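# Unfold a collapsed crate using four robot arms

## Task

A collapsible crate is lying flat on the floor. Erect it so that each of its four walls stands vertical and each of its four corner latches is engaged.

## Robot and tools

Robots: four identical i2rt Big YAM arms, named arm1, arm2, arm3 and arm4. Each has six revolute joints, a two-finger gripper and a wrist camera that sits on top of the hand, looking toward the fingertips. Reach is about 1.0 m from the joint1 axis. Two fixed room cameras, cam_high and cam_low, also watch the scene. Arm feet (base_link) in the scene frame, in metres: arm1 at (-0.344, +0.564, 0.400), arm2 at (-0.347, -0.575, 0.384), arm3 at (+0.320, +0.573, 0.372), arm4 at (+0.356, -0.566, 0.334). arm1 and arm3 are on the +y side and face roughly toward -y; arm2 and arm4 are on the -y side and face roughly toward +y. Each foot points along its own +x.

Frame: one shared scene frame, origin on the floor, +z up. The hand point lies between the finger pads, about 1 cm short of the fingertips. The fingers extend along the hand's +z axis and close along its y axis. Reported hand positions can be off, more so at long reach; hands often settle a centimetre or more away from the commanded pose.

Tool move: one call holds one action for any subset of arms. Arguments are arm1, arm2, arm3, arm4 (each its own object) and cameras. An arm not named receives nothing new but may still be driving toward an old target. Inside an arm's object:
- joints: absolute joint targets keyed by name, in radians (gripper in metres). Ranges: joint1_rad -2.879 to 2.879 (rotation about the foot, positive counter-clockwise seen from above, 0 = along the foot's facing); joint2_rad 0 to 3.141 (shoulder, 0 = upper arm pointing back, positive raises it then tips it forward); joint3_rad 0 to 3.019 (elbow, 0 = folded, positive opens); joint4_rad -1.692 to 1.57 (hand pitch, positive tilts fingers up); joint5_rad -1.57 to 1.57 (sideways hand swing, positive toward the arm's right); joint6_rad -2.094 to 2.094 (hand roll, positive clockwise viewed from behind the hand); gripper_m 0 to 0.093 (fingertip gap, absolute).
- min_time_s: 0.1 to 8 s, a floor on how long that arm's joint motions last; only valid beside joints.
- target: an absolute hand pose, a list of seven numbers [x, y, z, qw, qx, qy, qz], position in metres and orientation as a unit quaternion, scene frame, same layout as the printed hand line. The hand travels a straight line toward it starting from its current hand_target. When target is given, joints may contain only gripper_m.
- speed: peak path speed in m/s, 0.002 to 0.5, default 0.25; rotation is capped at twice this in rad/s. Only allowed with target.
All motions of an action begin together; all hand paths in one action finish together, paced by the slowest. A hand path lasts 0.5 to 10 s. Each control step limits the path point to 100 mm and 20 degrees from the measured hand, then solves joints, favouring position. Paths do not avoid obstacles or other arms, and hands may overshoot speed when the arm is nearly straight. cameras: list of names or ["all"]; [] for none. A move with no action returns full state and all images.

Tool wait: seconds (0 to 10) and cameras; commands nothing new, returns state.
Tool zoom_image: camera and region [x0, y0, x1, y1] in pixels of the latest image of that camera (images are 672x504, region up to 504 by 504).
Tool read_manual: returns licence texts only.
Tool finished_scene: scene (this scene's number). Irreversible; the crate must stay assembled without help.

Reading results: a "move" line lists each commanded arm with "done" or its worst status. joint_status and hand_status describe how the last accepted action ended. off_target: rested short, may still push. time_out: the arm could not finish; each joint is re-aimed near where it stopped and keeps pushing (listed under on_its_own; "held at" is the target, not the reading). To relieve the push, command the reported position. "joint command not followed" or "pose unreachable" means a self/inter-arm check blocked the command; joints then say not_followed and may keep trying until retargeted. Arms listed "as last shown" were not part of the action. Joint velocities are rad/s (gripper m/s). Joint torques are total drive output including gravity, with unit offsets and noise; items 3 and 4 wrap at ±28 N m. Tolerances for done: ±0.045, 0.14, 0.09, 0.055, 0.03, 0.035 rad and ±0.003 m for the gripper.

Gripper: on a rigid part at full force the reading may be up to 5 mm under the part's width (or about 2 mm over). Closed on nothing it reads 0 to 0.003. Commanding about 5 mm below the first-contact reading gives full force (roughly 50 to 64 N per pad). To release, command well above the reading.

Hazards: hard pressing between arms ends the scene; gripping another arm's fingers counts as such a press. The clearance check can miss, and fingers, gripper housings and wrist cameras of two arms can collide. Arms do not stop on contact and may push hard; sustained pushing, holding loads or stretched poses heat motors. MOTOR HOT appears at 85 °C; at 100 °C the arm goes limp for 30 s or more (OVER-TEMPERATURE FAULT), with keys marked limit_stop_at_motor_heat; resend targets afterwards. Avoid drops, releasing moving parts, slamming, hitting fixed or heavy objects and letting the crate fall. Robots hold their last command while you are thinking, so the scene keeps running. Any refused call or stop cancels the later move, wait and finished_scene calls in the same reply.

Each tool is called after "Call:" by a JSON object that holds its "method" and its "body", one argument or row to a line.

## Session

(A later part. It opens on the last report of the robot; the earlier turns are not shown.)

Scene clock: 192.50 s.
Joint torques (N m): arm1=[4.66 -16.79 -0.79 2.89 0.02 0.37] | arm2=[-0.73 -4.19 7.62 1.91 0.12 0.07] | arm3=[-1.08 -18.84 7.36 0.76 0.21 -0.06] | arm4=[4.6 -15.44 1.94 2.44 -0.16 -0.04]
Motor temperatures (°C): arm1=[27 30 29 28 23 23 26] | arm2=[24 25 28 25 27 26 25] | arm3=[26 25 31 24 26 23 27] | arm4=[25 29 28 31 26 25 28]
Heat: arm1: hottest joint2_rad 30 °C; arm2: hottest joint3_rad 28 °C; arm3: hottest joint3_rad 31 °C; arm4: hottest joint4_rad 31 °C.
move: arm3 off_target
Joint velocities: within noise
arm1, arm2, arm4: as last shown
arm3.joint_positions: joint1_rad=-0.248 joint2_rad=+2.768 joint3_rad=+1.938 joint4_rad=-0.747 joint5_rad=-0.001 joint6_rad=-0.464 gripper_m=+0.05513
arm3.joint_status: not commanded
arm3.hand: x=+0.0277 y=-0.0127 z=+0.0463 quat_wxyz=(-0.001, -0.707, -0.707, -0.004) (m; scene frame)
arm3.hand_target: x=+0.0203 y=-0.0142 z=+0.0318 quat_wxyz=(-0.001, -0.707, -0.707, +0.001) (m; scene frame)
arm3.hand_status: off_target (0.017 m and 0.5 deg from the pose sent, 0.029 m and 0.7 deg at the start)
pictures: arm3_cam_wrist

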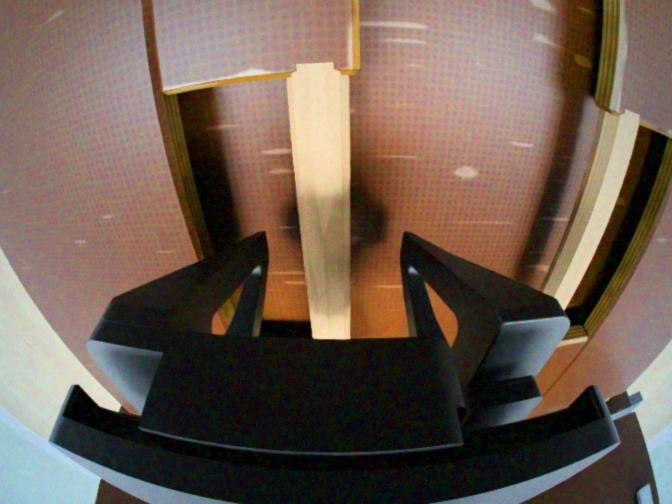

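Call:
{"method": "move", "body": {
  "arm3": {"target": [0.0215, -0.0145, 0.027, 0, 0.7071, 0.7071, 0], "speed": 0.05}
}}

Call:
{"method": "move", "body": {
  "arm3": {"joints": {"gripper_m": 0.008}},
  "cameras": ["arm3_cam_wrist"]
}}

Scene clock: 194.43 s.
Joint torques (N m): arm1=[4.95 -16.85 -0.7 3.14 -0.03 0.34] | arm2=[-0.73 -4.13 7.62 1.95 0.11 0.06] | arm3=[-1.38 -19.55 7.57 0.94 0.25 -0.02] | arm4=[4.54 -15.44 1.94 2.44 -0.16 -0.04]
Motor temperatures (°C): arm1=[27 30 29 28 23 23 26] | arm2=[24 25 28 25 27 26 25] | arm3=[26 25 31 24 26 23 27] | arm4=[25 29 28 31 26 25 28]
Heat: arm1: hottest joint2_rad 30 °C; arm2: hottest joint3_rad 28 °C; arm3: hottest joint3_rad 31 °C; arm4: hottest joint4_rad 31 °C.
move: arm3 off_target
Joint velocities: within noise
arm1, arm2, arm4: as last shown
arm3.joint_positions: joint1_rad=-0.248 joint2_rad=+2.774 joint3_rad=+1.938 joint4_rad=-0.747 joint5_rad=-0.001 joint6_rad=-0.464 gripper_m=+0.05513
arm3.joint_status: not commanded
arm3.hand: x=+0.0290 y=-0.0102 z=+0.0424 quat_wxyz=(+0.000, -0.707, -0.707, -0.007) (m; scene frame)
arm3.hand_target: x=+0.0221 y=-0.0135 z=+0.0276 quat_wxyz=(+0.000, -0.707, -0.707, +0.000) (m; scene frame)
arm3.hand_status: off_target (0.018 m and 0.8 deg from the pose sent, 0.020 m and 0.5 deg at the start)
pictures: none

Scene clock: 195.23 s.
Joint torques (N m): arm1=[5.19 -16.67 -0.76 3.02 0.01 0.38] | arm2=[-0.79 -4.13 7.62 1.95 0.12 0.07] | arm3=[-1.49 -19.02 7.71 0.84 0.2 0.11] | arm4=[4.54 -15.44 1.94 2.44 -0.16 -0.04]
Motor temperatures (°C): arm1=[27 30 29 28 23 23 26] | arm2=[24 25 28 25 27 26 25] | arm3=[26 25 31 24 26 23 27] | arm4=[25 29 28 31 26 25 28]
Heat: arm1: hottest joint2_rad 30 °C; arm2: hottest joint3_rad 28 °C; arm3: hottest joint3_rad 31 °C; arm4: hottest joint4_rad 31 °C.
move: arm3 off_target
Joint velocities: within noise
arm1, arm4: as last shown
arm2.joint_positions: joint1_rad=+0.007 joint2_rad=+0.949 joint3_rad=+0.430 joint4_rad=-0.384 joint5_rad=-0.004 joint6_rad=-0.004 gripper_m=+0.09396
arm2.joint_status: not commanded
arm2.hand: x=-0.3030 y=-0.2362 z=+0.4781 quat_wxyz=(-0.246, +0.626, -0.708, -0.217) (m; scene frame)
arm2.hand_target: x=-0.2992 y=-0.2302 z=+0.4825 quat_wxyz=(-0.254, +0.617, -0.711, -0.223) (m; scene frame)
arm2.hand_status: not commanded
arm3.joint_positions: joint1_rad=-0.247 joint2_rad=+2.774 joint3_rad=+1.938 joint4_rad=-0.748 joint5_rad=-0.009 joint6_rad=-0.482 gripper_m=+0.01661
arm3.joint_status: gripper_m off_target (ended at +0.01665, target +0.00800)
arm3.hand: x=+0.0313 y=-0.0109 z=+0.0425 quat_wxyz=(-0.003, -0.700, -0.714, -0.009) (m; scene frame)
arm3.hand_target: x=+0.0242 y=-0.0142 z=+0.0276 quat_wxyz=(-0.003, -0.703, -0.711, -0.002) (m; scene frame)
arm3.hand_status: not commanded
pictures: arm3_cam_wrist

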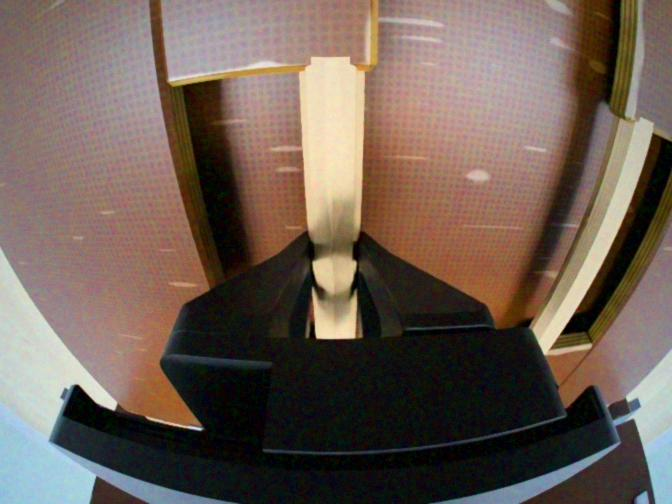

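Call:
{"method": "move", "body": {
  "arm3": {"target": [0.0300, -0.0142, 0.080, -0.0739, 0.7032, 0.7032, -0.0739], "speed": 0.06},
  "cameras": ["arm3_cam_wrist"]
}}

Call:
{"method": "move", "body": {
  "arm3": {"target": [0.0534, -0.0142, 0.145, -0.183, 0.683, 0.683, -0.183], "speed": 0.08},
  "cameras": ["arm3_cam_wrist", "cam_low", "cam_high"]
}}

Scene clock: 202.37 s.
Joint torques (N m): arm1=[5.01 -16.03 -0.76 3.04 0.03 0.37] | arm2=[-0.73 -4.13 7.64 1.94 0.12 0.06] | arm3=[0.32 -22.77 3.64 1.17 1.19 0.28] | arm4=[4.6 -15.44 1.94 2.43 -0.16 -0.04]
Motor temperatures (°C): arm1=[27 30 29 28 23 23 26] | arm2=[24 25 28 25 27 26 25] | arm3=[26 26 31 24 26 23 27] | arm4=[25 29 28 31 26 25 28]
Heat: arm1: hottest joint2_rad 30 °C; arm2: hottest joint3_rad 28 °C; arm3: hottest joint3_rad 31 °C; arm4: hottest joint4_rad 31 °C.
move: arm3 off_target
Joint velocities: within noise
arm1, arm2, arm4: as last shown
arm3.joint_positions: joint1_rad=-0.198 joint2_rad=+2.679 joint3_rad=+1.802 joint4_rad=-0.630 joint5_rad=+0.167 joint6_rad=-0.436 gripper_m=+0.01657
arm3.joint_status: not commanded
arm3.hand: x=+0.0329 y=-0.0106 z=+0.0705 quat_wxyz=(+0.066, -0.698, -0.711, +0.058) (m; scene frame)
arm3.hand_target: x=+0.0339 y=-0.0166 z=+0.0797 quat_wxyz=(+0.073, -0.700, -0.706, +0.074) (m; scene frame)
arm3.hand_status: off_target (0.011 m and 2.3 deg from the pose sent, 0.038 m and 13.0 deg at the start)
pictures: arm3_cam_wrist

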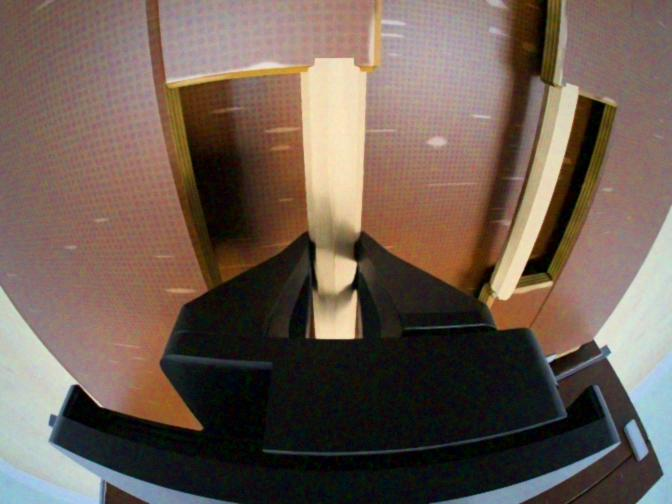

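Scene clock: 204.90 s.
Joint torques (N m): arm1=[4.95 -16.62 -0.8 3.03 0.03 0.42] | arm2=[-0.79 -4.13 7.62 1.95 0.12 0.06] | arm3=[0.38 -22.12 3.74 1.52 1.55 0.21] | arm4=[4.54 -15.44 1.94 2.44 -0.16 -0.04]
Motor temperatures (°C): arm1=[27 30 29 28 23 23 26] | arm2=[24 25 28 25 27 26 25] | arm3=[26 26 31 24 26 23 27] | arm4=[25 29 28 31 26 25 28]
Heat: arm1: hottest joint2_rad 30 °C; arm2: hottest joint3_rad 28 °C; arm3: hottest joint3_rad 31 °C; arm4: hottest joint4_rad 31 °C.
move: arm3 off_target
Joint velocities: within noise
arm1, arm2, arm4: as last shown
arm3.joint_positions: joint1_rad=-0.092 joint2_rad=+2.529 joint3_rad=+1.616 joint4_rad=-0.515 joint5_rad=+0.473 joint6_rad=-0.346 gripper_m=+0.01651
arm3.joint_status: not commanded
arm3.hand: x=+0.0523 y=-0.0095 z=+0.1347 quat_wxyz=(+0.178, -0.685, -0.687, +0.165) (m; scene frame)
arm3.hand_target: x=+0.0532 y=-0.0150 z=+0.1449 quat_wxyz=(+0.184, -0.683, -0.683, +0.183) (m; scene frame)
arm3.hand_status: off_target (0.011 m and 2.2 deg from the pose sent, 0.077 m and 20.0 deg at the start)
pictures: arm3_cam_wrist, cam_high, cam_low

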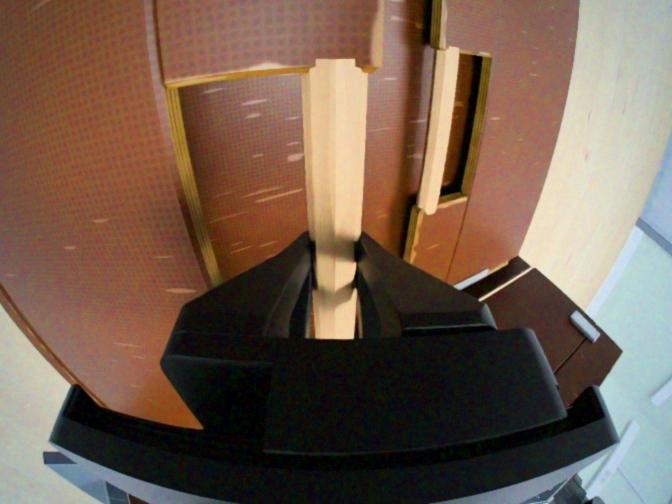

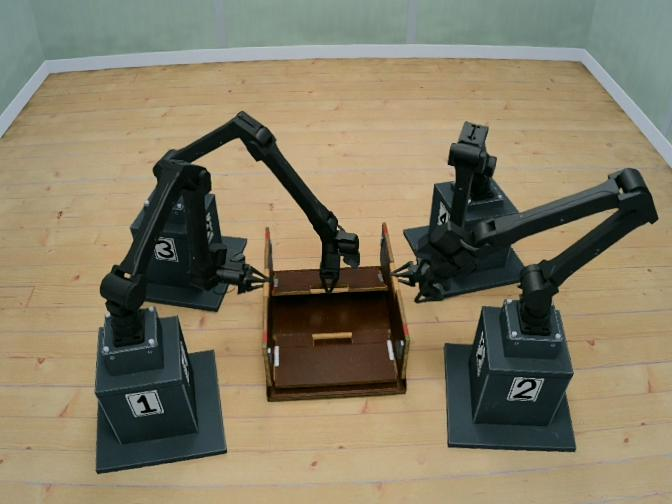

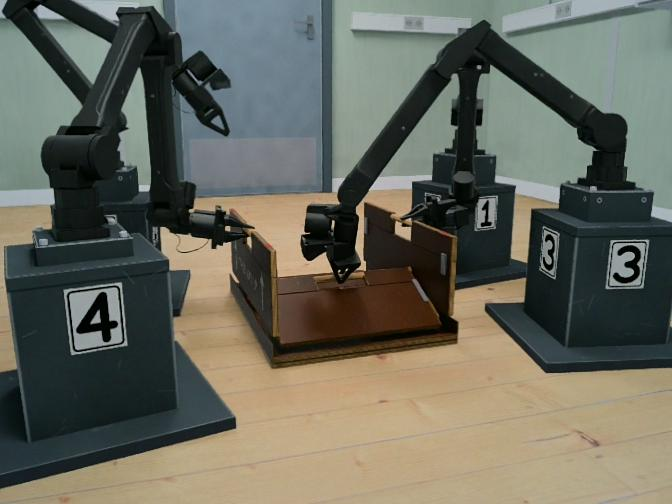

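Call:
{"method": "move", "body": {
  "arm3": {"target": [0.098, -0.0142, 0.200, -0.2876, 0.646, 0.646, -0.2876], "speed": 0.08},
  "cameras": ["arm3_cam_wrist", "cam_low"]
}}

Scene clock: 209.70 s.
Joint torques (N m): arm1=[5.07 -16.62 -0.94 2.99 0.04 0.35] | arm2=[-0.67 -4.13 7.62 1.92 0.12 0.07] | arm3=[0.38 -21.07 4 1.26 1.61 0.11] | arm4=[4.6 -15.44 1.95 2.44 -0.16 -0.04]
Motor temperatures (°C): arm1=[27 30 29 28 23 23 26] | arm2=[24 25 28 25 27 26 25] | arm3=[26 27 31 24 27 23 28] | arm4=[25 29 28 31 26 25 28]
Heat: arm1: hottest joint2_rad 30 °C; arm2: hottest joint3_rad 28 °C; arm3: hottest joint3_rad 31 °C; arm4: hottest joint4_rad 31 °C.
move: arm3 off_target
Joint velocities: within noise
arm1.joint_positions: joint1_rad=+0.867 joint2_rad=+2.544 joint3_rad=+0.841 joint4_rad=+1.256 joint5_rad=+1.077 joint6_rad=-1.153 gripper_m=+0.01741
arm1.joint_status: not commanded
arm1.hand: x=-0.0185 y=+0.1999 z=+0.2413 quat_wxyz=(+0.018, -0.031, -0.774, +0.633) (m; scene frame)
arm1.hand_target: x=-0.0029 y=+0.2244 z=+0.2344 quat_wxyz=(-0.011, -0.014, -0.776, +0.631) (m; scene frame)
arm1.hand_status: not commanded
arm2, arm4: as last shown
arm3.joint_positions: joint1_rad=+0.040 joint2_rad=+2.452 joint3_rad=+1.515 joint4_rad=-0.484 joint5_rad=+0.801 joint6_rad=-0.226 gripper_m=+0.01643
arm3.joint_status: not commanded
arm3.hand: x=+0.0905 y=-0.0076 z=+0.1891 quat_wxyz=(+0.285, -0.654, -0.646, +0.271) (m; scene frame)
arm3.hand_target: x=+0.0935 y=-0.0132 z=+0.1998 quat_wxyz=(+0.289, -0.650, -0.641, +0.288) (m; scene frame)
arm3.hand_status: off_target (0.015 m and 2.2 deg from the pose sent, 0.080 m and 20.0 deg at the start)
pictures: arm3_cam_wrist, cam_low

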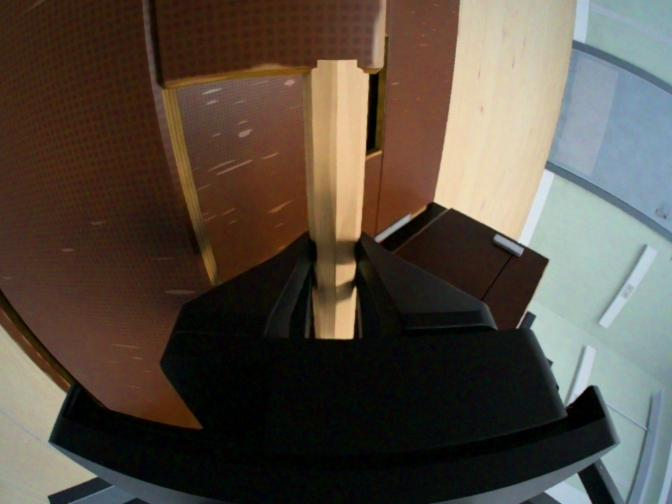

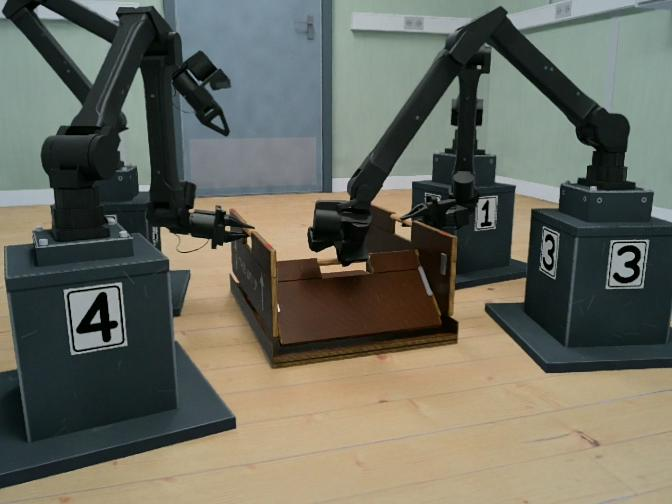

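Call:
{"method": "move", "body": {
  "arm1": {"target": [-0.0040, 0.240, 0.2330, 0.0094, 0.0117, 0.7771, -0.6293], "speed": 0.04},
  "arm3": {"target": [0.156, -0.016, 0.242, -0.3695, 0.6029, 0.6029, -0.3695], "speed": 0.08},
  "cameras": ["arm3_cam_wrist", "cam_low", "cam_high"]
}}

Call:
{"method": "zoom_image", "body": {
  "camera": "cam_low",
  "region": [220, 190, 470, 378]
}}

Scene clock: 214.97 s.
Joint torques (N m): arm1=[7.12 -15.74 -2.02 2.74 0.34 0.58] | arm2=[-0.73 -4.19 7.62 1.94 0.12 0.06] | arm3=[0.85 -20.31 5.44 -0.4 1.15 0.06] | arm4=[4.54 -15.44 1.95 2.43 -0.16 -0.04]
Motor temperatures (°C): arm1=[27 30 29 28 23 23 26] | arm2=[24 25 28 25 27 26 25] | arm3=[26 27 30 24 27 23 28] | arm4=[25 29 28 30 26 25 28]
Heat: arm1: hottest joint2_rad 30 °C; arm2: hottest joint3_rad 28 °C; arm3: hottest joint3_rad 30 °C; arm4: hottest joint4_rad 30 °C.
move: arm1 off_target; arm3 off_target
Joint velocities: within noise
arm1.joint_positions: joint1_rad=+0.869 joint2_rad=+2.545 joint3_rad=+0.842 joint4_rad=+1.256 joint5_rad=+1.083 joint6_rad=-1.153 gripper_m=+0.01741
arm1.joint_status: not commanded
arm1.hand: x=-0.0187 y=+0.2003 z=+0.2412 quat_wxyz=(+0.019, -0.033, -0.773, +0.634) (m; scene frame)
arm1.hand_target: x=-0.0027 y=+0.2362 z=+0.2331 quat_wxyz=(-0.014, -0.010, -0.777, +0.629) (m; scene frame)
arm1.hand_status: off_target (0.043 m and 4.1 deg from the pose sent, 0.043 m and 3.9 deg at the start)
arm2: as last shown
arm3.joint_positions: joint1_rad=+0.177 joint2_rad=+2.444 joint3_rad=+1.501 joint4_rad=-0.604 joint5_rad=+1.092 joint6_rad=-0.028 gripper_m=+0.01640
arm3.joint_status: not commanded
arm3.hand: x=+0.1432 y=-0.0036 z=+0.2293 quat_wxyz=(+0.372, -0.612, -0.597, +0.361) (m; scene frame)
arm3.hand_target: x=+0.1525 y=-0.0154 z=+0.2421 quat_wxyz=(+0.371, -0.604, -0.601, +0.369) (m; scene frame)
arm3.hand_status: off_target (0.022 m and 1.6 deg from the pose sent, 0.085 m and 16.7 deg at the start)
arm4.joint_positions: joint1_rad=+0.906 joint2_rad=+2.351 joint3_rad=+0.822 joint4_rad=+1.109 joint5_rad=+1.136 joint6_rad=-1.183 gripper_m=+0.01686
arm4.joint_status: not commanded
arm4.hand: x=-0.0111 y=-0.2091 z=+0.2446 quat_wxyz=(-0.643, +0.765, -0.023, +0.017) (m; scene frame)
arm4.hand_target: x=-0.0246 y=-0.2230 z=+0.2439 quat_wxyz=(-0.645, +0.764, -0.002, +0.004) (m; scene frame)
arm4.hand_status: not commanded
pictures: arm3_cam_wrist, cam_high, cam_low

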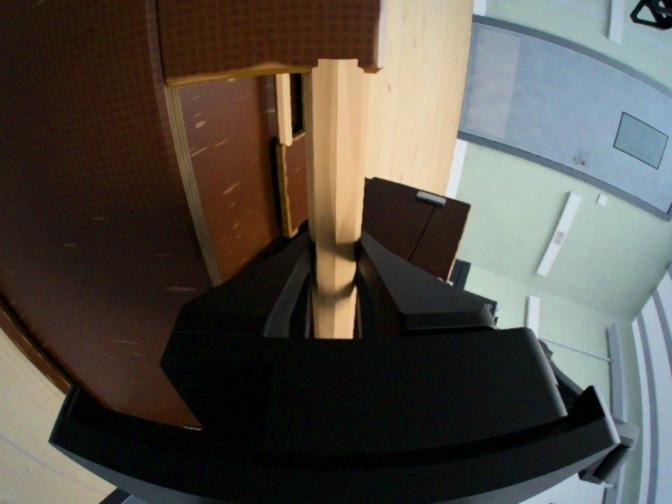

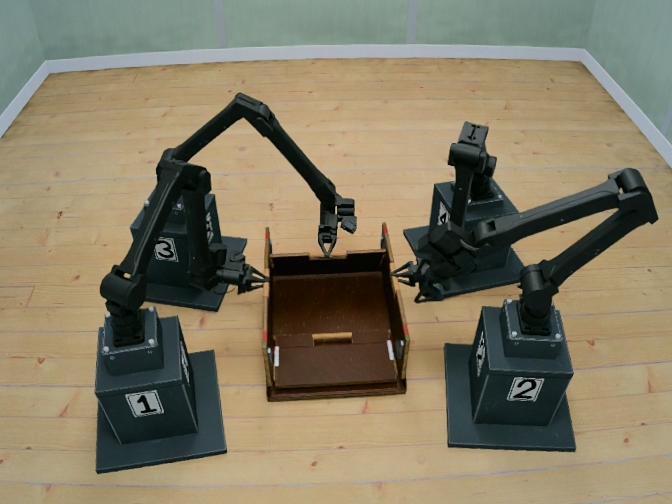

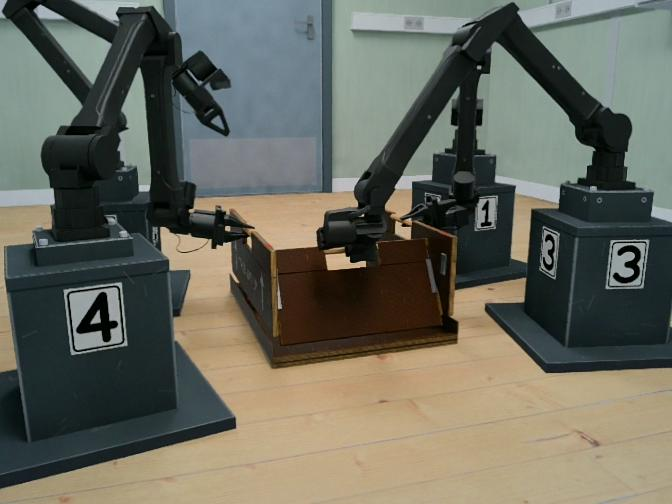

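Scaled by 2.016 from the camera's 672x504 image, which has a finer 960x720 frame.

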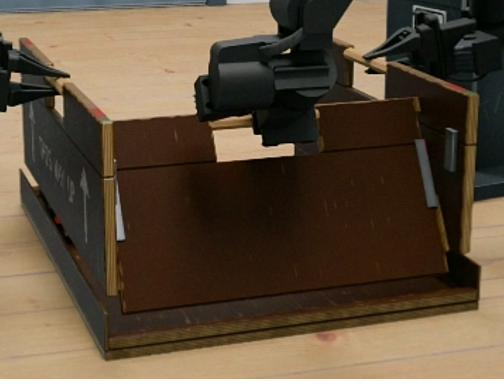

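Call:
{"method": "move", "body": {
  "arm1": {"target": [-0.0040, 0.228, 0.2330, 0.0094, 0.0117, 0.7771, -0.6293], "speed": 0.04},
  "arm3": {"target": [0.214, -0.017, 0.260, -0.4354, 0.5572, 0.5572, -0.4354], "speed": 0.07},
  "cameras": ["arm3_cam_wrist", "cam_low", "cam_high"]
}}

Call:
{"method": "zoom_image", "body": {
  "camera": "cam_low",
  "region": [220, 190, 470, 378]
}}

Call:
{"method": "zoom_image", "body": {
  "camera": "cam_high",
  "region": [236, 210, 436, 410]
}}

Scene clock: 220.20 s.
Joint torques (N m): arm1=[5.07 -16.26 -1.18 2.8 0.08 0.41] | arm2=[-0.73 -4.13 7.64 1.94 0.12 0.07] | arm3=[1.44 -19.66 7.02 -1.54 1.24 0.03] | arm4=[4.54 -15.38 1.94 2.44 -0.16 -0.04]
Motor temperatures (°C): arm1=[27 30 29 28 23 23 26] | arm2=[24 25 28 25 27 26 25] | arm3=[26 27 30 24 27 23 28] | arm4=[25 29 28 30 26 25 28]
Heat: arm1: hottest joint2_rad 30 °C; arm2: hottest joint3_rad 28 °C; arm3: hottest joint3_rad 30 °C; arm4: hottest joint4_rad 30 °C.
move: arm1 off_target; arm3 off_target
Joint velocities: within noise
arm1.joint_positions: joint1_rad=+0.869 joint2_rad=+2.545 joint3_rad=+0.842 joint4_rad=+1.256 joint5_rad=+1.083 joint6_rad=-1.153 gripper_m=+0.01741
arm1.joint_status: not commanded
arm1.hand: x=-0.0187 y=+0.2003 z=+0.2412 quat_wxyz=(+0.019, -0.033, -0.773, +0.634) (m; scene frame)
arm1.hand_target: x=-0.0063 y=+0.2268 z=+0.2336 quat_wxyz=(-0.007, -0.013, -0.776, +0.630) (m; scene frame)
arm1.hand_status: off_target (0.032 m and 4.1 deg from the pose sent, 0.032 m and 4.1 deg at the start)
arm2, arm4: as last shown
arm3.joint_positions: joint1_rad=+0.296 joint2_rad=+2.533 joint3_rad=+1.636 joint4_rad=-1.064 joint5_rad=+1.296 joint6_rad=+0.420 gripper_m=+0.01643
arm3.joint_status: not commanded
arm3.hand: x=+0.1987 y=-0.0017 z=+0.2518 quat_wxyz=(+0.434, -0.571, -0.548, +0.430) (m; scene frame)
arm3.hand_target: x=+0.2134 y=-0.0180 z=+0.2608 quat_wxyz=(+0.432, -0.558, -0.556, +0.439) (m; scene frame)
arm3.hand_status: off_target (0.023 m and 2.0 deg from the pose sent, 0.078 m and 13.7 deg at the start)
pictures: arm3_cam_wrist, cam_high, cam_low

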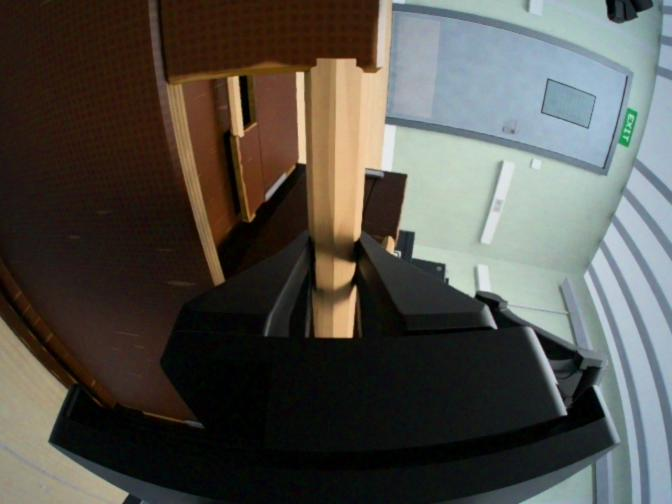

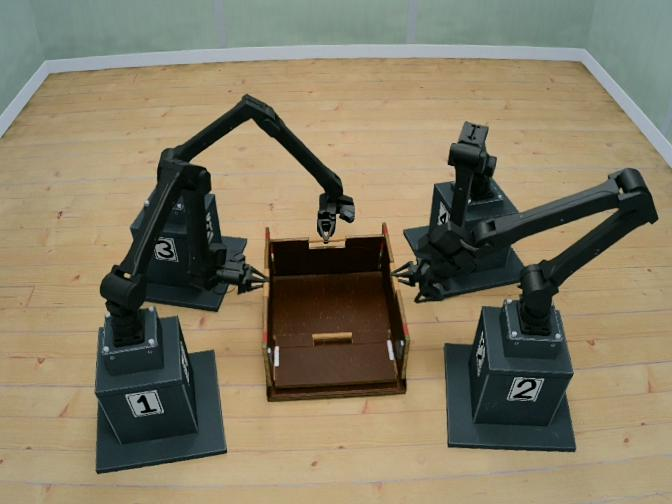

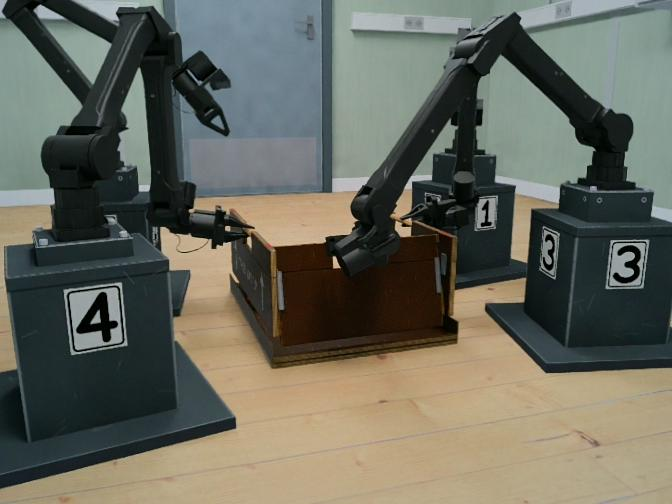

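Scaled by 2.016 from the camera's 672x504 image, which has a finer 960x720 frame.

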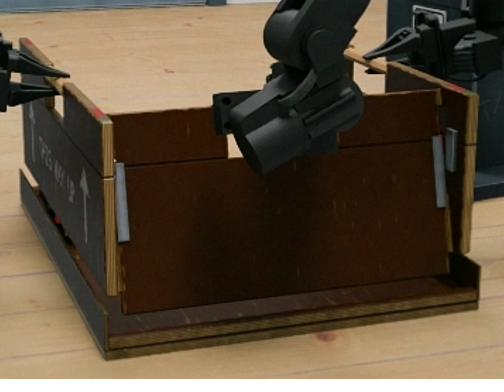

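Scaled by 2.520 from the camera's 672x504 image, which has a finer 960x720 frame.

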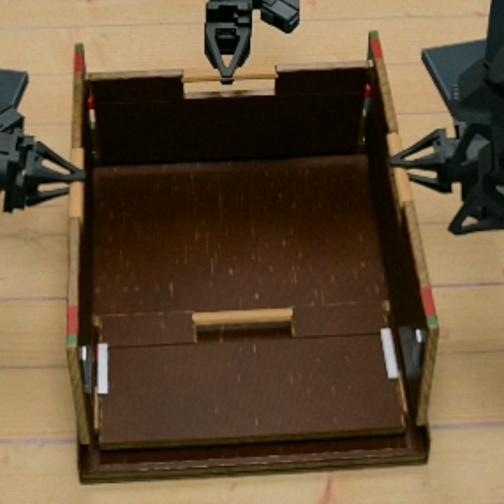

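Call:
{"method": "move", "body": {
  "arm3": {"target": [0.248, -0.018, 0.264, -0.445, 0.5495, 0.5495, -0.445], "speed": 0.05},
  "cameras": ["arm3_cam_wrist", "cam_low", "cam_high"]
}}

Call:
{"method": "zoom_image", "body": {
  "camera": "cam_low",
  "region": [220, 190, 470, 378]
}}

Call:
{"method": "zoom_image", "body": {
  "camera": "cam_high",
  "region": [236, 210, 436, 410]
}}

Scene clock: 223.67 s.
Joint torques (N m): arm1=[5.01 -16.73 -1.37 2.78 0.08 0.46] | arm2=[-0.73 -4.07 7.62 1.94 0.12 0.07] | arm3=[3.9 -20.72 6.83 -2.45 0.47 0.06] | arm4=[4.42 -15.44 1.92 2.45 -0.23 -0.04]
Motor temperatures (°C): arm1=[27 30 29 28 23 23 26] | arm2=[24 25 28 25 27 26 25] | arm3=[26 28 30 24 27 23 28] | arm4=[25 29 27 30 26 25 28]
Heat: arm1: hottest joint2_rad 30 °C; arm2: hottest joint3_rad 28 °C; arm3: hottest joint3_rad 30 °C; arm4: hottest joint4_rad 30 °C.
move: arm3 off_target
Joint velocities: within noise
arm1, arm2: as last shown
arm3.joint_positions: joint1_rad=+0.324 joint2_rad=+2.601 joint3_rad=+1.740 joint4_rad=-1.353 joint5_rad=+1.313 joint6_rad=+0.674 gripper_m=+0.01644
arm3.joint_status: not commanded
arm3.hand: x=+0.2134 y=-0.0011 z=+0.2542 quat_wxyz=(+0.453, -0.567, -0.531, +0.438) (m; scene frame)
arm3.hand_target: x=+0.2475 y=-0.0169 z=+0.2641 quat_wxyz=(+0.443, -0.549, -0.551, +0.446) (m; scene frame)
arm3.hand_status: off_target (0.040 m and 3.1 deg from the pose sent, 0.053 m and 3.3 deg at the start)
arm4.joint_positions: joint1_rad=+0.907 joint2_rad=+2.351 joint3_rad=+0.822 joint4_rad=+1.109 joint5_rad=+1.139 joint6_rad=-1.183 gripper_m=+0.01686
arm4.joint_status: not commanded
arm4.hand: x=-0.0112 y=-0.2096 z=+0.2448 quat_wxyz=(-0.644, +0.765, -0.023, +0.018) (m; scene frame)
arm4.hand_target: x=-0.0245 y=-0.2230 z=+0.2441 quat_wxyz=(-0.645, +0.764, -0.003, +0.005) (m; scene frame)
arm4.hand_status: not commanded
pictures: arm3_cam_wrist, cam_high, cam_low

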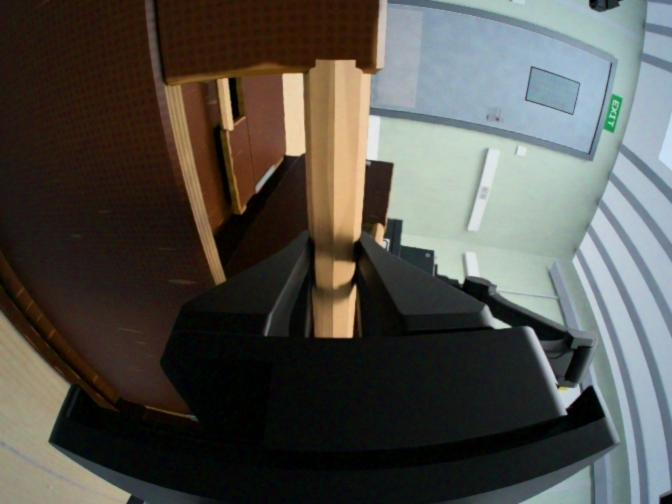

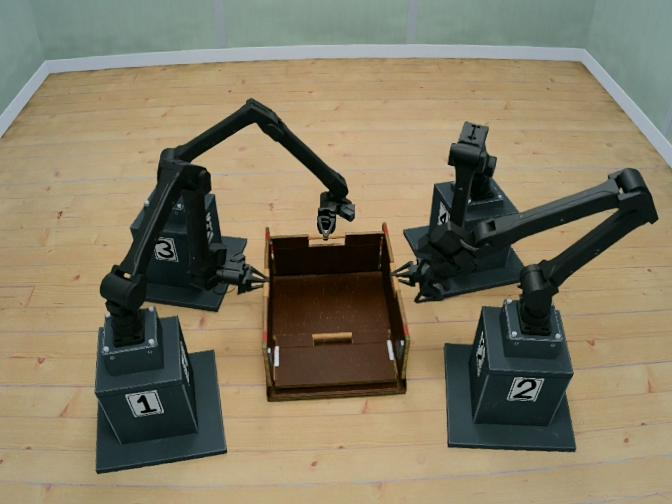

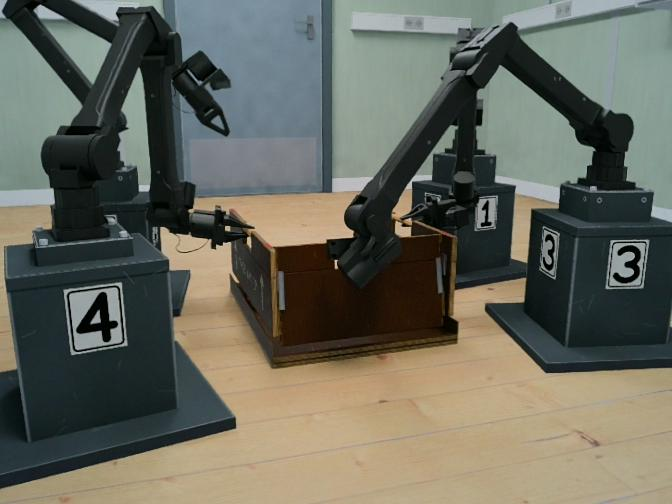

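Scaled by 2.016 from the camera's 672x504 image, which has a finer 960x720 frame.

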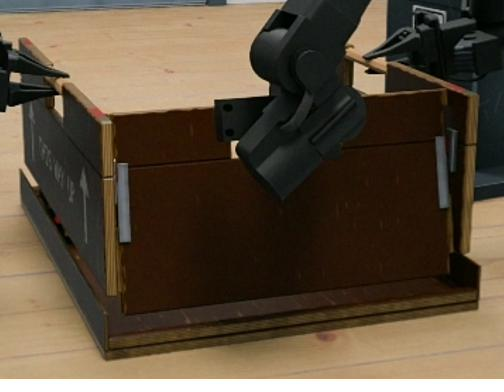

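Scaled by 2.520 from the camera's 672x504 image, which has a finer 960x720 frame.

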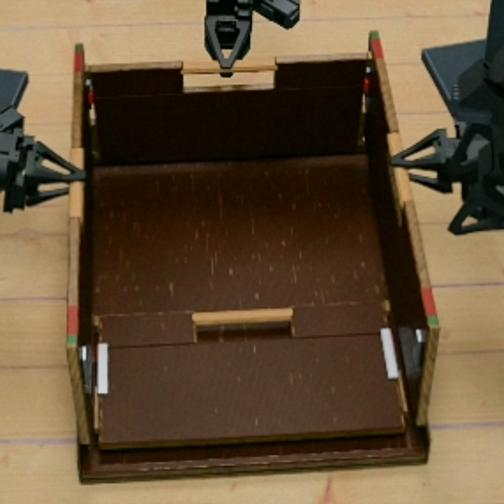

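Call:
{"method": "move", "body": {
  "arm3": {"target": [0.272, -0.013, 0.264, -0.445, 0.5495, 0.5495, -0.445], "speed": 0.05},
  "cameras": ["arm3_cam_wrist", "cam_low", "cam_high"]
}}

Call:
{"method": "zoom_image", "body": {
  "camera": "cam_low",
  "region": [220, 190, 470, 378]
}}

Call:
{"method": "zoom_image", "body": {
  "camera": "cam_high",
  "region": [236, 210, 436, 410]
}}

Scene clock: 231.60 s.
Joint torques (N m): arm1=[4.66 -16.44 -1.42 2.97 0.05 0.46] | arm2=[-0.79 -4.19 7.64 1.95 0.12 0.06] | arm3=[2.73 -20.19 6.78 -2.47 0.28 0.05] | arm4=[4.42 -15.5 1.94 2.44 -0.23 -0.04]
Motor temperatures (°C): arm1=[27 31 28 28 23 23 27] | arm2=[24 25 28 25 27 26 25] | arm3=[26 27 30 24 27 23 28] | arm4=[25 30 27 30 26 25 28]
Heat: arm1: hottest joint2_rad 31 °C; arm2: hottest joint3_rad 28 °C; arm3: hottest joint3_rad 30 °C; arm4: hottest joint2_rad 30 °C.
move: arm3 off_target
Joint velocities: within noise
arm1, arm2, arm4: as last shown
arm3.joint_positions: joint1_rad=+0.377 joint2_rad=+2.621 joint3_rad=+1.774 joint4_rad=-1.483 joint5_rad=+1.292 joint6_rad=+0.791 gripper_m=+0.01644
arm3.joint_status: not commanded
arm3.hand: x=+0.2443 y=+0.0004 z=+0.2568 quat_wxyz=(+0.451, -0.561, -0.536, +0.442) (m; scene frame)
arm3.hand_target: x=+0.2715 y=-0.0121 z=+0.2640 quat_wxyz=(+0.444, -0.549, -0.551, +0.446) (m; scene frame)
arm3.hand_status: off_target (0.032 m and 2.2 deg from the pose sent, 0.061 m and 3.1 deg at the start)
pictures: arm3_cam_wrist, cam_high, cam_low

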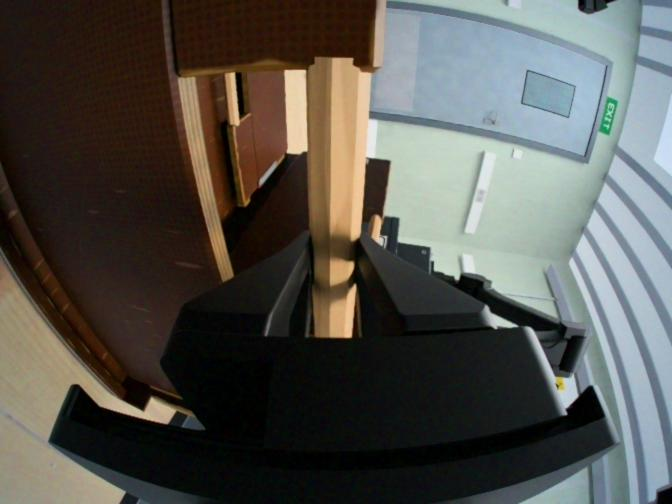

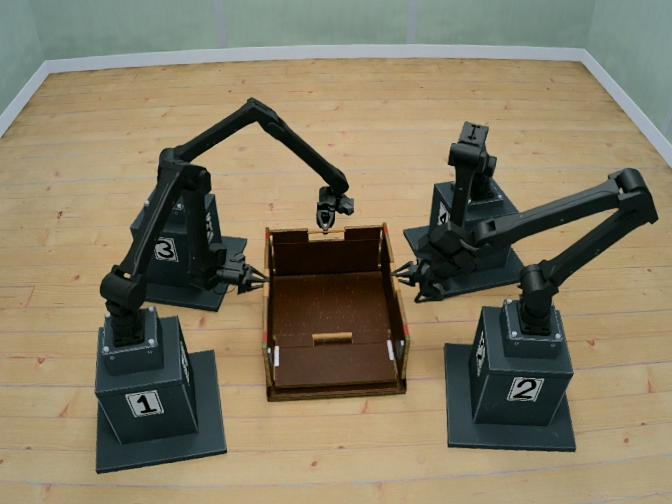

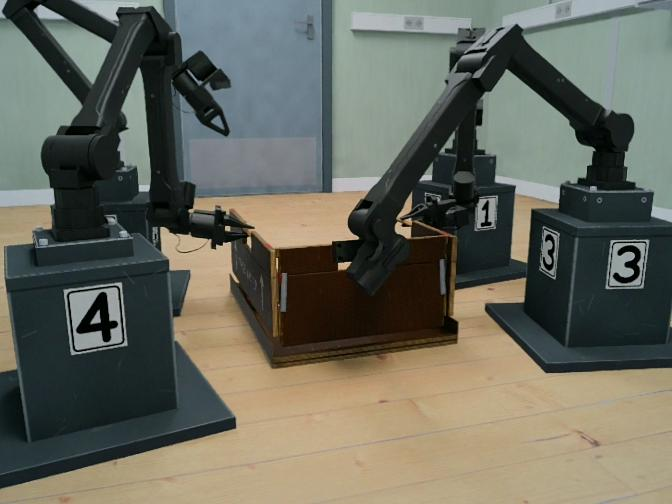

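Scaled by 2.016 from the camera's 672x504 image, which has a finer 960x720 frame.

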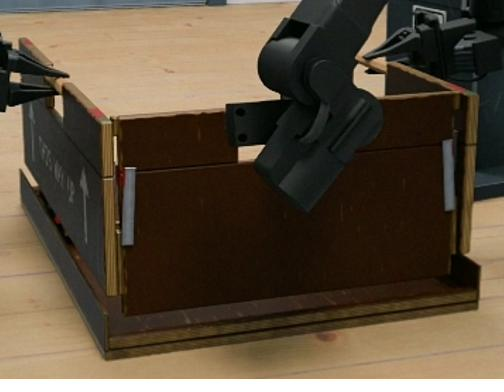

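Scaled by 2.520 from the camera's 672x504 image, which has a finer 960x720 frame.

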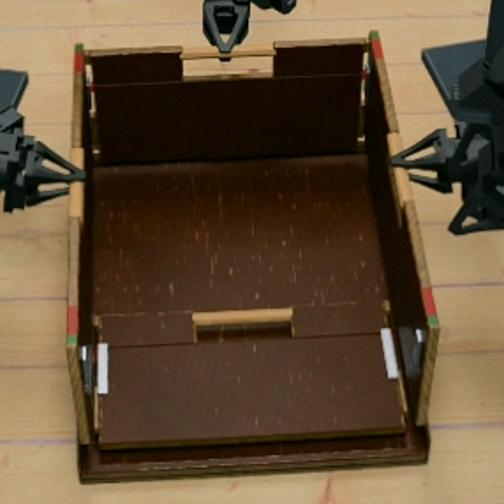

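Call:
{"method": "zoom_image", "body": {
  "camera": "cam_low",
  "region": [260, 220, 340, 290]
}}

Call:
{"method": "zoom_image", "body": {
  "camera": "cam_low",
  "region": [400, 220, 480, 290]
}}

Call:
{"method": "zoom_image", "body": {
  "camera": "cam_high",
  "region": [250, 215, 330, 285]
}}

Call:
{"method": "zoom_image", "body": {
  "camera": "cam_high",
  "region": [340, 215, 420, 285]
}}

Scaled by 6.300 from the camera's 672x504 image, which has a finer 960x720 frame.

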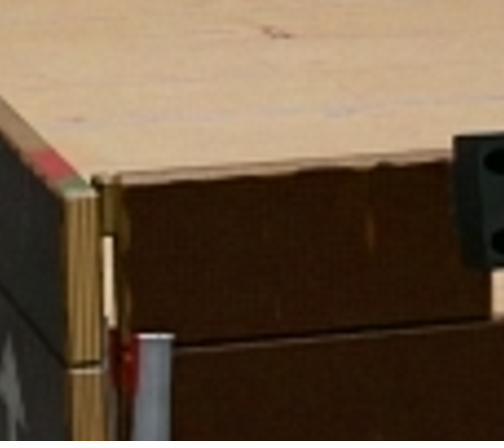

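Scaled by 6.300 from the camera's 672x504 image, which has a finer 960x720 frame.

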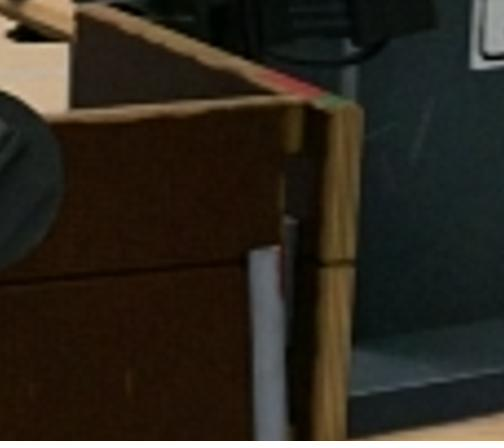

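Scaled by 6.300 from the camera's 672x504 image, which has a finer 960x720 frame.

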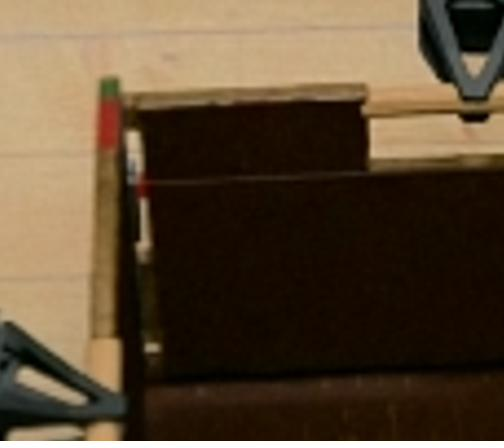

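Scaled by 6.300 from the camera's 672x504 image, which has a finer 960x720 frame.

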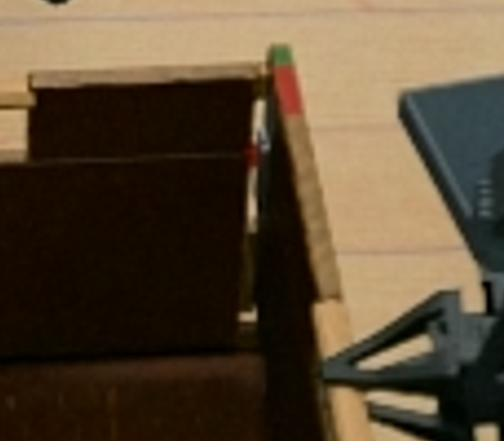

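Call:
{"method": "move", "body": {
  "arm3": {"target": [0.290, -0.013, 0.264, -0.445, 0.5495, 0.5495, -0.445], "speed": 0.04},
  "cameras": ["arm3_cam_wrist", "cam_low", "cam_high"]
}}

Call:
{"method": "zoom_image", "body": {
  "camera": "cam_high",
  "region": [250, 215, 330, 285]
}}

Call:
{"method": "zoom_image", "body": {
  "camera": "cam_high",
  "region": [340, 215, 420, 285]
}}

Call:
{"method": "zoom_image", "body": {
  "camera": "cam_low",
  "region": [220, 190, 470, 378]
}}

Scene clock: 237.53 s.
Joint torques (N m): arm1=[5.01 -15.91 -1.35 2.93 0.09 0.42] | arm2=[-0.79 -4.19 7.61 1.94 0.12 0.07] | arm3=[4.13 -20.07 7.05 -2.59 0.19 0.08] | arm4=[4.42 -15.44 1.94 2.41 -0.25 -0.04]
Motor temperatures (°C): arm1=[27 31 28 28 23 23 27] | arm2=[24 25 28 25 27 26 25] | arm3=[26 27 30 24 27 23 28] | arm4=[25 30 27 30 26 25 28]
Heat: arm1: hottest joint2_rad 31 °C; arm2: hottest joint3_rad 28 °C; arm3: hottest joint3_rad 30 °C; arm4: hottest joint2_rad 30 °C.
move: arm3 off_target
Joint velocities: within noise
arm1.joint_positions: joint1_rad=+0.869 joint2_rad=+2.545 joint3_rad=+0.842 joint4_rad=+1.256 joint5_rad=+1.082 joint6_rad=-1.153 gripper_m=+0.01741
arm1.joint_status: not commanded
arm1.hand: x=-0.0185 y=+0.2003 z=+0.2411 quat_wxyz=(+0.019, -0.032, -0.773, +0.633) (m; scene frame)
arm1.hand_target: x=-0.0060 y=+0.2268 z=+0.2335 quat_wxyz=(-0.007, -0.013, -0.777, +0.630) (m; scene frame)
arm1.hand_status: not commanded
arm2.joint_positions: joint1_rad=+0.007 joint2_rad=+0.949 joint3_rad=+0.430 joint4_rad=-0.384 joint5_rad=-0.004 joint6_rad=-0.004 gripper_m=+0.09396
arm2.joint_status: not commanded
arm2.hand: x=-0.3030 y=-0.2362 z=+0.4781 quat_wxyz=(-0.246, +0.626, -0.708, -0.217) (m; scene frame)
arm2.hand_target: x=-0.2992 y=-0.2302 z=+0.4825 quat_wxyz=(-0.254, +0.617, -0.711, -0.223) (m; scene frame)
arm2.hand_status: not commanded
arm3.joint_positions: joint1_rad=+0.394 joint2_rad=+2.639 joint3_rad=+1.808 joint4_rad=-1.563 joint5_rad=+1.270 joint6_rad=+0.857 gripper_m=+0.01644
arm3.joint_status: not commanded
arm3.hand: x=+0.2548 y=+0.0008 z=+0.2573 quat_wxyz=(+0.454, -0.564, -0.533, +0.438) (m; scene frame)
arm3.hand_target: x=+0.2891 y=-0.0117 z=+0.2646 quat_wxyz=(+0.443, -0.550, -0.550, +0.445) (m; scene frame)
arm3.hand_status: off_target (0.038 m and 2.8 deg from the pose sent, 0.048 m and 2.2 deg at the start)
arm4: as last shown
arm4.hand_target: x=-0.0247 y=-0.2230 z=+0.2441 quat_wxyz=(-0.645, +0.764, -0.002, +0.005) (m; scene frame)
pictures: arm3_cam_wrist, cam_high, cam_low

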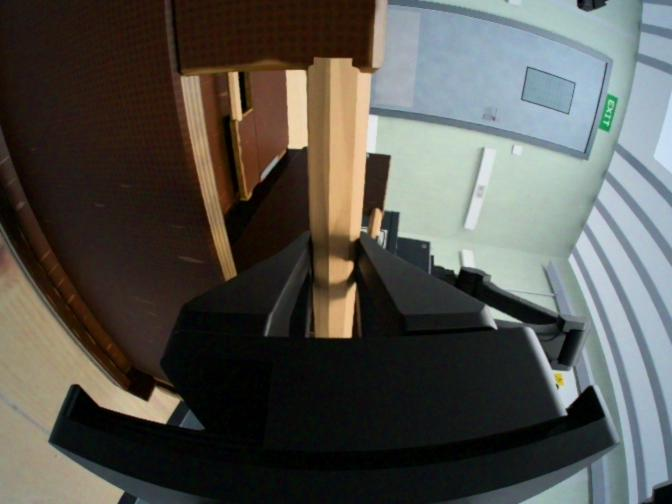

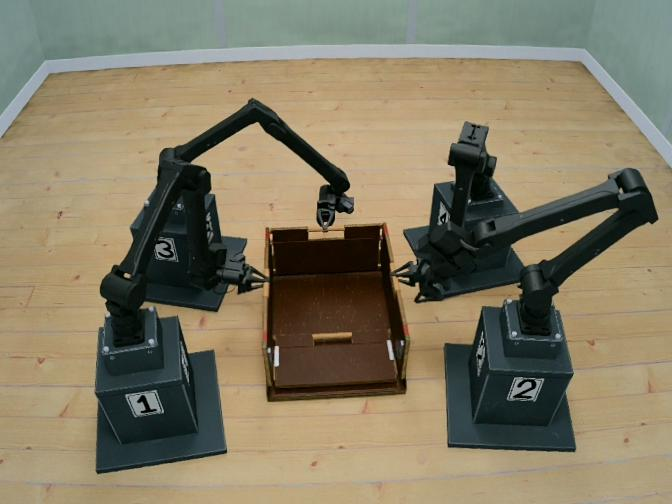

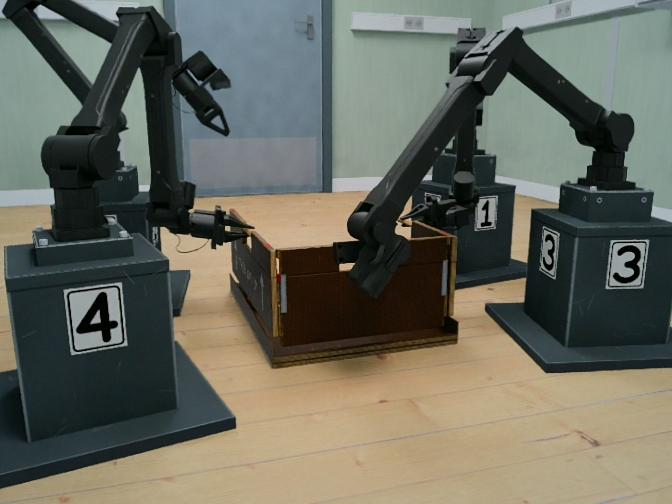

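Scaled by 6.300 from the camera's 672x504 image, which has a finer 960x720 frame.

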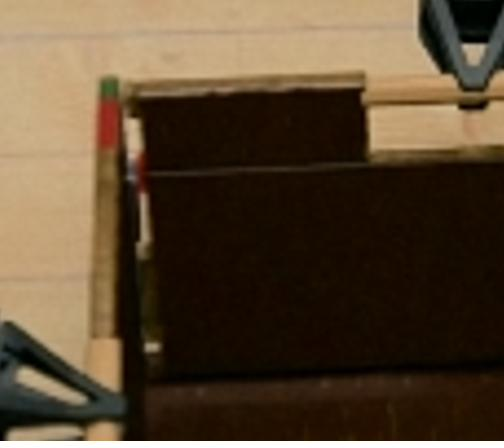

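Scaled by 6.300 from the camera's 672x504 image, which has a finer 960x720 frame.

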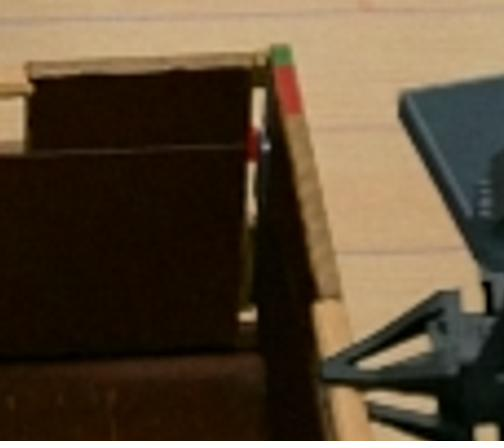

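Scaled by 2.016 from the camera's 672x504 image, which has a finer 960x720 frame.

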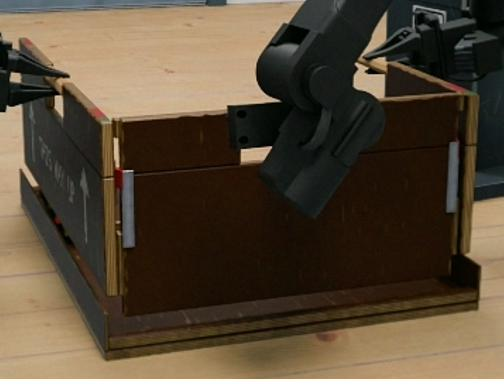

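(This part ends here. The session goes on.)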